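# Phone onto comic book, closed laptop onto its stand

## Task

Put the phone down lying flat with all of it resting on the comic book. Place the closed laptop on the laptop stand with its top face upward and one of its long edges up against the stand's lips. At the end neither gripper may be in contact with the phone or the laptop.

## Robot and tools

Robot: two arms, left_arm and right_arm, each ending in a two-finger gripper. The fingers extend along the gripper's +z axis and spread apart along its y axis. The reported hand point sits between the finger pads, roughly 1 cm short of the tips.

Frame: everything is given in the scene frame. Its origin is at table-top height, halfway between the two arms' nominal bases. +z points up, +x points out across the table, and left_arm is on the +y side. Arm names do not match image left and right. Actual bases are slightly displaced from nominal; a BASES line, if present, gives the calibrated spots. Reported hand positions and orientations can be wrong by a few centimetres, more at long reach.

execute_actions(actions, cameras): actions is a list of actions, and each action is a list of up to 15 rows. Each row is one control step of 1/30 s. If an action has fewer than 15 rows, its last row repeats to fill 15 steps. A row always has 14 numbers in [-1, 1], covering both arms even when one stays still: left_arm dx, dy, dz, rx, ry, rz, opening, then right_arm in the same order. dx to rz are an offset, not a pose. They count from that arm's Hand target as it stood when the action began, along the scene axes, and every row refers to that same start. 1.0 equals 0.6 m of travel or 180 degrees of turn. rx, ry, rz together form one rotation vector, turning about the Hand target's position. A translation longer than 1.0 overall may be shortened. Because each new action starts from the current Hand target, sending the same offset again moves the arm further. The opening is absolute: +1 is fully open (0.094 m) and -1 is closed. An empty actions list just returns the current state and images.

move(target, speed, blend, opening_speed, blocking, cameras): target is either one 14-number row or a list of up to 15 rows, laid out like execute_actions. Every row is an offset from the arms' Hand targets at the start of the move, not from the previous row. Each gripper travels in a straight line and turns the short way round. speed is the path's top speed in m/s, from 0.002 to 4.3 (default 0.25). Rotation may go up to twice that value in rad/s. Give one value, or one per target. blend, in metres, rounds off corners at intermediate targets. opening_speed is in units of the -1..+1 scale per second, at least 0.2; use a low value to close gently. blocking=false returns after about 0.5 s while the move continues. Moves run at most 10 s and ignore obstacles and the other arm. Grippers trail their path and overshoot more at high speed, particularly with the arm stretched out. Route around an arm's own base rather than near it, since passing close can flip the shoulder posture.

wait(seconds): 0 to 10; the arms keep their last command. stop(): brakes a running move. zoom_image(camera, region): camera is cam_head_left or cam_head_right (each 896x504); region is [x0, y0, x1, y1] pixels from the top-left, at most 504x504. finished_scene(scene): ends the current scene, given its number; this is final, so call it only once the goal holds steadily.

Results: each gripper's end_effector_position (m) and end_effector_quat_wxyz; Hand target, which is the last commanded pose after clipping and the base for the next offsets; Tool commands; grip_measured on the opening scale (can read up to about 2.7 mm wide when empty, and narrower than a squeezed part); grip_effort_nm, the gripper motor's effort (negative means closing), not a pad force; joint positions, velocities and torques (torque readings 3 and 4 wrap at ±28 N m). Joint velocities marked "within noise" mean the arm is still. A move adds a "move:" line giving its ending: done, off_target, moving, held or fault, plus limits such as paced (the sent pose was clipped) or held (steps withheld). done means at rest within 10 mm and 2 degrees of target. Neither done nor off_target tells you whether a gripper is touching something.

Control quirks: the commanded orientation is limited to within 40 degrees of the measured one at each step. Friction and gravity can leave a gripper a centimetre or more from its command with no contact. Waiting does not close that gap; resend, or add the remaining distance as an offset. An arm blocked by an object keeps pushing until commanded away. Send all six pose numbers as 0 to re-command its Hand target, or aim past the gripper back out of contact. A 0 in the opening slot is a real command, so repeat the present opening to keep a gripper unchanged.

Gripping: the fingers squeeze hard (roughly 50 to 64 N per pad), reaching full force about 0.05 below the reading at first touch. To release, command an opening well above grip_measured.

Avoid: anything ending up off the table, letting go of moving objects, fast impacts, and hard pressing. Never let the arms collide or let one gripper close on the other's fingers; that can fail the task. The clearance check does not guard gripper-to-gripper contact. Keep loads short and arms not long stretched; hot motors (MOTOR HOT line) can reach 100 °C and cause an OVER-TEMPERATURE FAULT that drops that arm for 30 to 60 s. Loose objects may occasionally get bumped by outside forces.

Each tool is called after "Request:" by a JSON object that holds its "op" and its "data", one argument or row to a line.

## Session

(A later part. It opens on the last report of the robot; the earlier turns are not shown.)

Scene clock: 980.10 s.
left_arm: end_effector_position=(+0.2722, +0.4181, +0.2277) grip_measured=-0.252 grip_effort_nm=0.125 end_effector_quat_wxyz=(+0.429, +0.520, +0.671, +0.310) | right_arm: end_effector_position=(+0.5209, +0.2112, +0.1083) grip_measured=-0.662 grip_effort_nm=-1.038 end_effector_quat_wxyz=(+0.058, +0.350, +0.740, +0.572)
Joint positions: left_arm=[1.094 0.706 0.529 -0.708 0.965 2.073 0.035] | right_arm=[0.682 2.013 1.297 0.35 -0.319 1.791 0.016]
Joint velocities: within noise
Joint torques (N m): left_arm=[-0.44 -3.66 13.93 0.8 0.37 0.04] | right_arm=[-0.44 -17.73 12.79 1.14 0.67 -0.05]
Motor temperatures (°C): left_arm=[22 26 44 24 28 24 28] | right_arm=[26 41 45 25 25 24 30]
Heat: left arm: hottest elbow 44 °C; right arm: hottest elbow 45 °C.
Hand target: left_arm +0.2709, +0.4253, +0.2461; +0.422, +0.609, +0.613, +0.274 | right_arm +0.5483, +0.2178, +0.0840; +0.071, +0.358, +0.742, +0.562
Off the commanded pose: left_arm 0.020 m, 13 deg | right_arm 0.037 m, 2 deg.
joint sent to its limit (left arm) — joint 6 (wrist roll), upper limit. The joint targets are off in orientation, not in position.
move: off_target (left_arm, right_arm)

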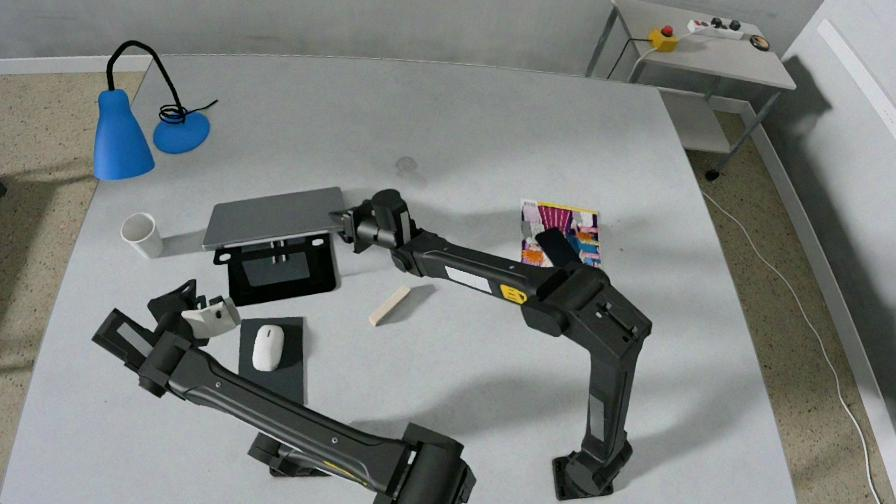

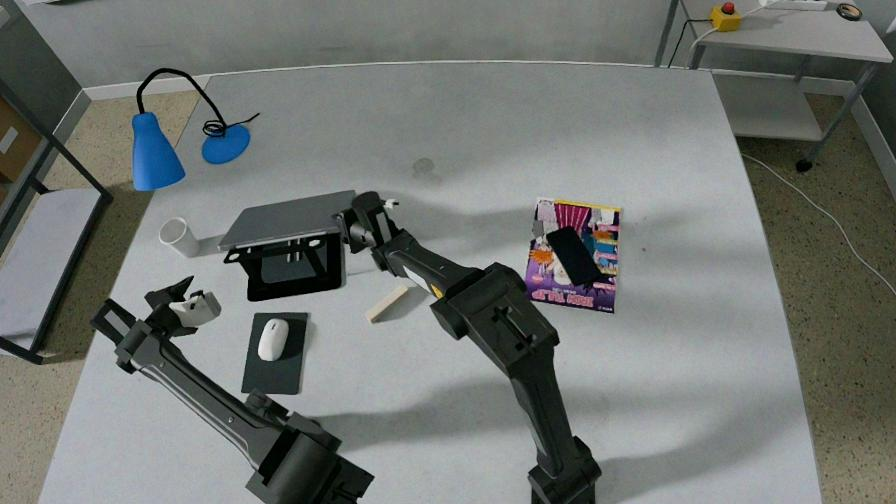

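Request:
{"op": "move", "data": {
  "target": [0,0,0,0,0,0,-0.25,-0.035,-0.01,0.03,0,0,0,-0.8],
  "speed": 0.04,
  "cameras": []
}}

Request:
{"op": "move", "data": {
  "target": [0,0,0,0,0,0,-0.25,0,0,0,0,0,0,-0.35],
  "speed": 0.04,
  "opening_speed": 0.22
}}

Request:
{"op": "zoom_image", "data": {
  "camera": "cam_head_left",
  "region": [180, 170, 380, 290]
}}

Scene clock: 991.70 s.
left_arm: end_effector_position=(+0.2722, +0.4181, +0.2277) grip_measured=-0.252 grip_effort_nm=0.125 end_effector_quat_wxyz=(+0.429, +0.520, +0.671, +0.310) | right_arm: end_effector_position=(+0.5214, +0.2108, +0.1090) grip_measured=-0.662 grip_effort_nm=-1.038 end_effector_quat_wxyz=(+0.060, +0.351, +0.739, +0.572)
Joint positions: left_arm=[1.094 0.706 0.529 -0.708 0.965 2.073 0.035] | right_arm=[0.682 2.011 1.297 0.349 -0.315 1.791 0.016]
Joint velocities: within noise
Joint torques (N m): left_arm=[-0.91 -3.55 14.01 0.75 0.42 -0.01] | right_arm=[0.38 -22.42 9.17 0.85 0.97 0.01]
Motor temperatures (°C): left_arm=[22 26 44 24 28 24 28] | right_arm=[26 41 46 25 25 24 30]
Heat: left arm: hottest elbow 44 °C; right arm: hottest elbow 46 °C.
Hand target: left_arm +0.2709, +0.4253, +0.2461; +0.422, +0.609, +0.613, +0.274 | right_arm +0.5274, +0.2117, +0.1020; +0.071, +0.358, +0.742, +0.562
Off the commanded pose: left_arm 0.020 m, 13 deg | right_arm 0.009 m, 2 deg.
joint sent to its limit (left arm) — joint 6 (wrist roll), upper limit. The joint targets are off in orientation, not in position.
move: off_target (left_arm)
No camera images: "cameras" was empty.

Scene clock: 994.73 s.
left_arm: end_effector_position=(+0.2722, +0.4181, +0.2277) grip_measured=-0.252 grip_effort_nm=0.129 end_effector_quat_wxyz=(+0.429, +0.520, +0.671, +0.310) | right_arm: end_effector_position=(+0.5240, +0.2085, +0.1068) grip_measured=-0.351 grip_effort_nm=0.066 end_effector_quat_wxyz=(+0.070, +0.359, +0.739, +0.566)
Joint positions: left_arm=[1.094 0.706 0.529 -0.708 0.965 2.073 0.035] | right_arm=[0.684 2.011 1.297 0.341 -0.287 1.79 0.03]
Joint velocities: within noise
Joint torques (N m): left_arm=[-0.32 -3.55 14.24 0.7 0.37 0] | right_arm=[0.44 -22.59 9.18 1.14 0.05 0.02]
Motor temperatures (°C): left_arm=[22 26 44 24 28 24 28] | right_arm=[26 42 46 25 25 24 30]
Heat: left arm: hottest elbow 44 °C; right arm: hottest elbow 46 °C.
Hand target: left_arm +0.2709, +0.4253, +0.2461; +0.422, +0.609, +0.613, +0.274 | right_arm +0.5273, +0.2118, +0.1019; +0.071, +0.358, +0.742, +0.562
Off the commanded pose: left_arm 0.020 m, 13 deg | right_arm 0.007 m, 1 deg.
joint sent to its limit (left arm) — joint 6 (wrist roll), upper limit. The joint targets are off in orientation, not in position.
move: off_target (left_arm)

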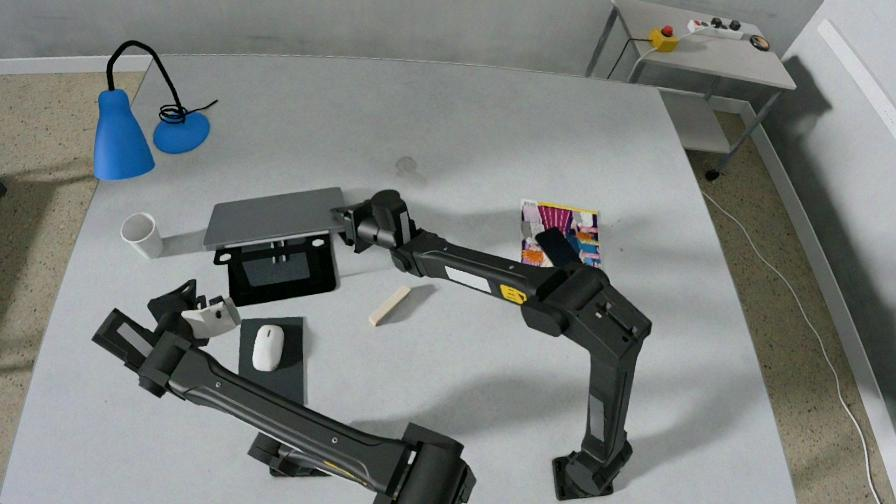

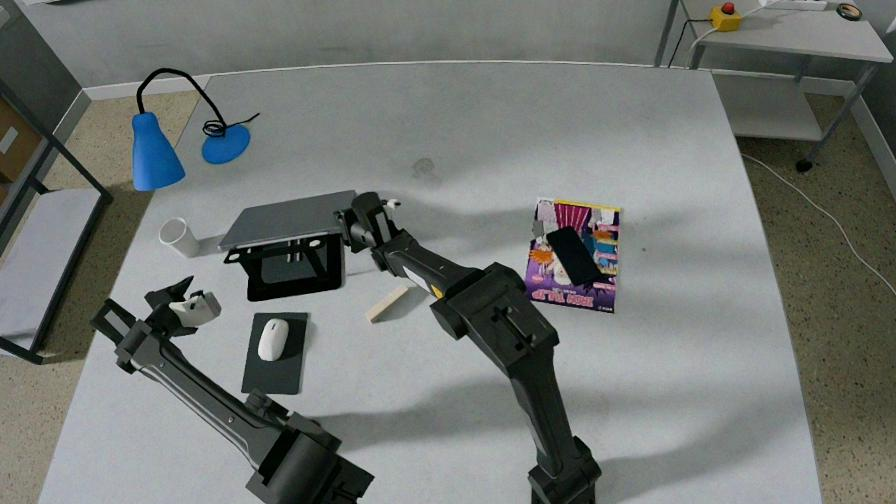

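Scaled by 2.520.

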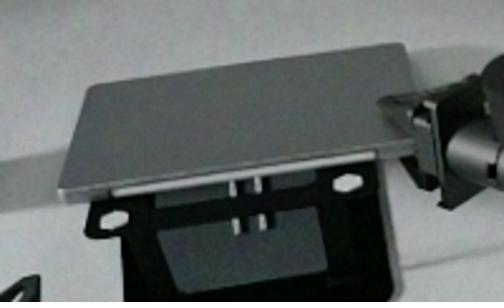

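Request:
{"op": "move", "data": {
  "target": [
    [0,0,0,0,0,0,-0.25,-0.105,-0.16,0.075,0,0,0,-0.3],
    [0,0,0,0,0,0,-0.25,-0.2,-0.35,0.2,0,0,0,-0.3]
  ],
  "speed": [0.06,0.2]
}}

Request:
{"op": "zoom_image", "data": {
  "camera": "cam_head_left",
  "region": [180, 170, 380, 310]
}}

Request:
{"op": "zoom_image", "data": {
  "camera": "cam_head_right",
  "region": [190, 170, 390, 310]
}}

Scene clock: 1001.67 s.
left_arm: end_effector_position=(+0.2722, +0.4181, +0.2277) grip_measured=-0.252 grip_effort_nm=0.129 end_effector_quat_wxyz=(+0.429, +0.520, +0.671, +0.310) | right_arm: end_effector_position=(+0.4096, +0.0088, +0.2292) grip_measured=-0.301 grip_effort_nm=0.061 end_effector_quat_wxyz=(+0.071, +0.353, +0.739, +0.569)
Joint positions: left_arm=[1.094 0.706 0.529 -0.708 0.965 2.073 0.035] | right_arm=[0.475 1.338 0.793 0.147 -0.486 1.699 0.033]
Joint velocities: within noise
Joint torques (N m): left_arm=[-0.97 -3.72 14.08 0.69 0.4 0.02] | right_arm=[-0.15 -13.22 7.8 1.14 -0.14 0.02]
Motor temperatures (°C): left_arm=[22 26 44 24 28 24 28] | right_arm=[26 43 46 25 25 24 29]
Heat: left arm: hottest elbow 44 °C; right arm: hottest elbow 46 °C.
Hand target: left_arm +0.2709, +0.4253, +0.2461; +0.422, +0.609, +0.613, +0.274 | right_arm +0.4073, +0.0017, +0.2219; +0.071, +0.358, +0.742, +0.562
Off the commanded pose: left_arm 0.020 m, 13 deg | right_arm 0.010 m, 1 deg.
joint sent to its limit (left arm) — joint 6 (wrist roll), upper limit. The joint targets are off in orientation, not in position.
move: off_target (left_arm)

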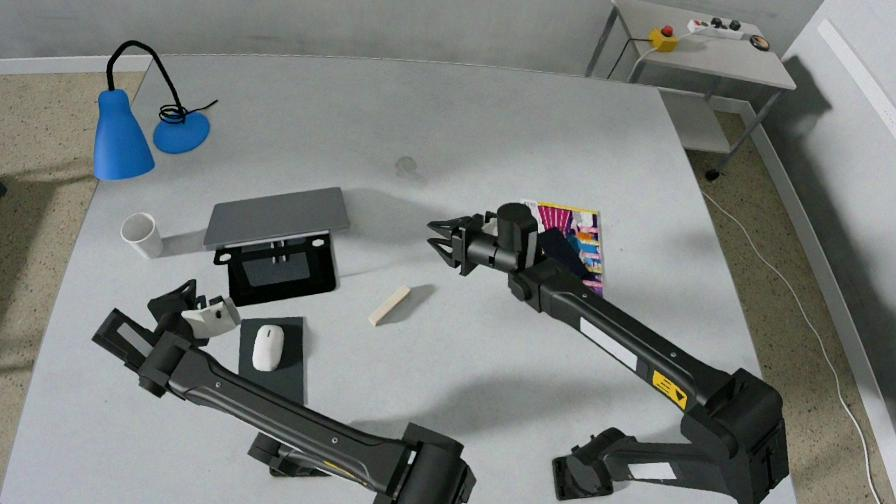

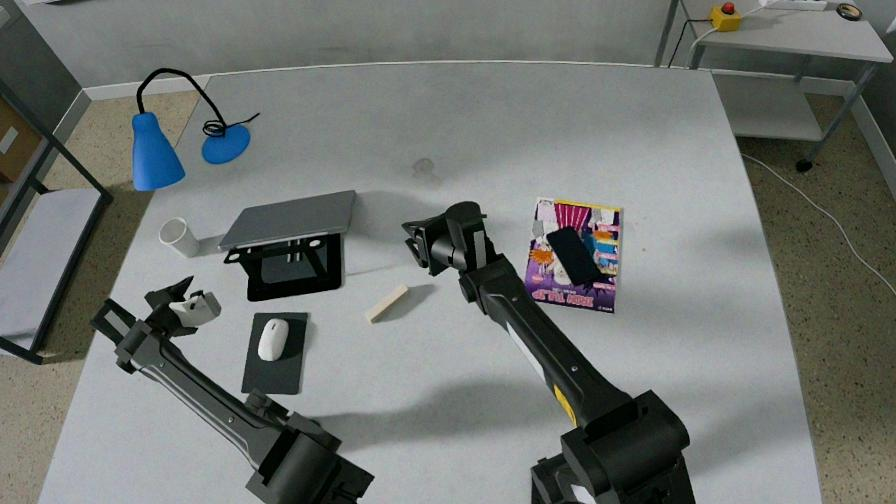

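Scaled by 2.520.

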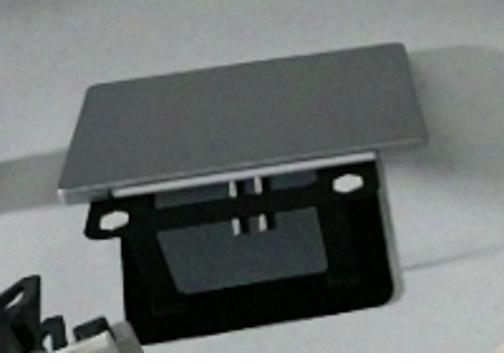

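Scaled by 2.520.

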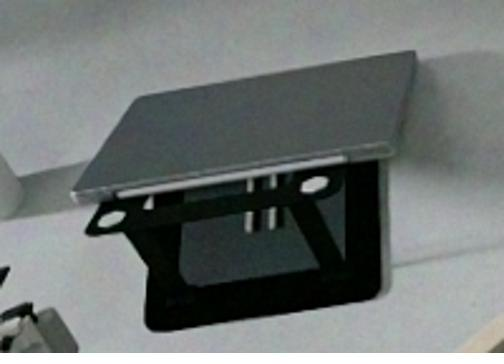

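Request:
{"op": "zoom_image", "data": {
  "camera": "cam_head_left",
  "region": [205, 175, 355, 265]
}}

Request:
{"op": "zoom_image", "data": {
  "camera": "cam_head_right",
  "region": [215, 175, 365, 265]
}}

Scaled by 3.360.

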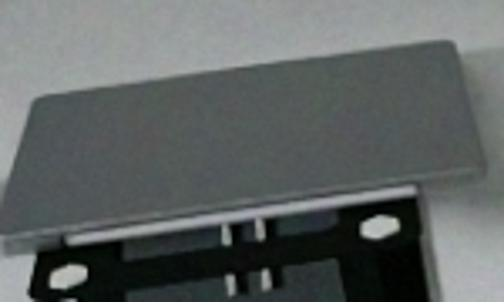

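Scaled by 3.360.

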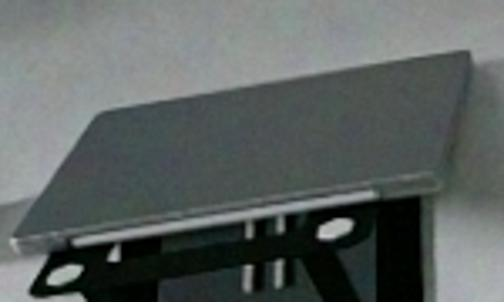

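Request:
{"op": "zoom_image", "data": {
  "camera": "cam_head_right",
  "region": [490, 170, 650, 330]
}}

Scaled by 3.150.

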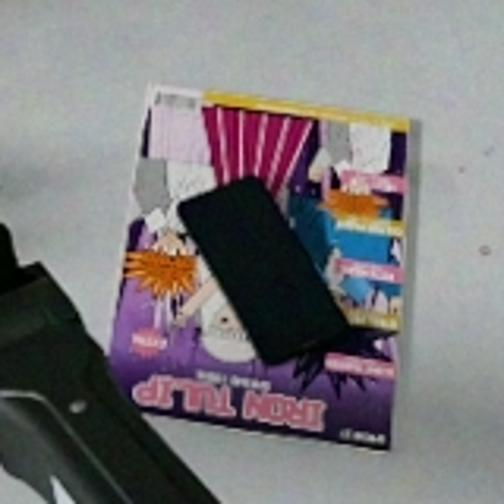

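Request:
{"op": "finished_scene", "data": {
  "scene": 2
}}

The scene is finished: the task was done.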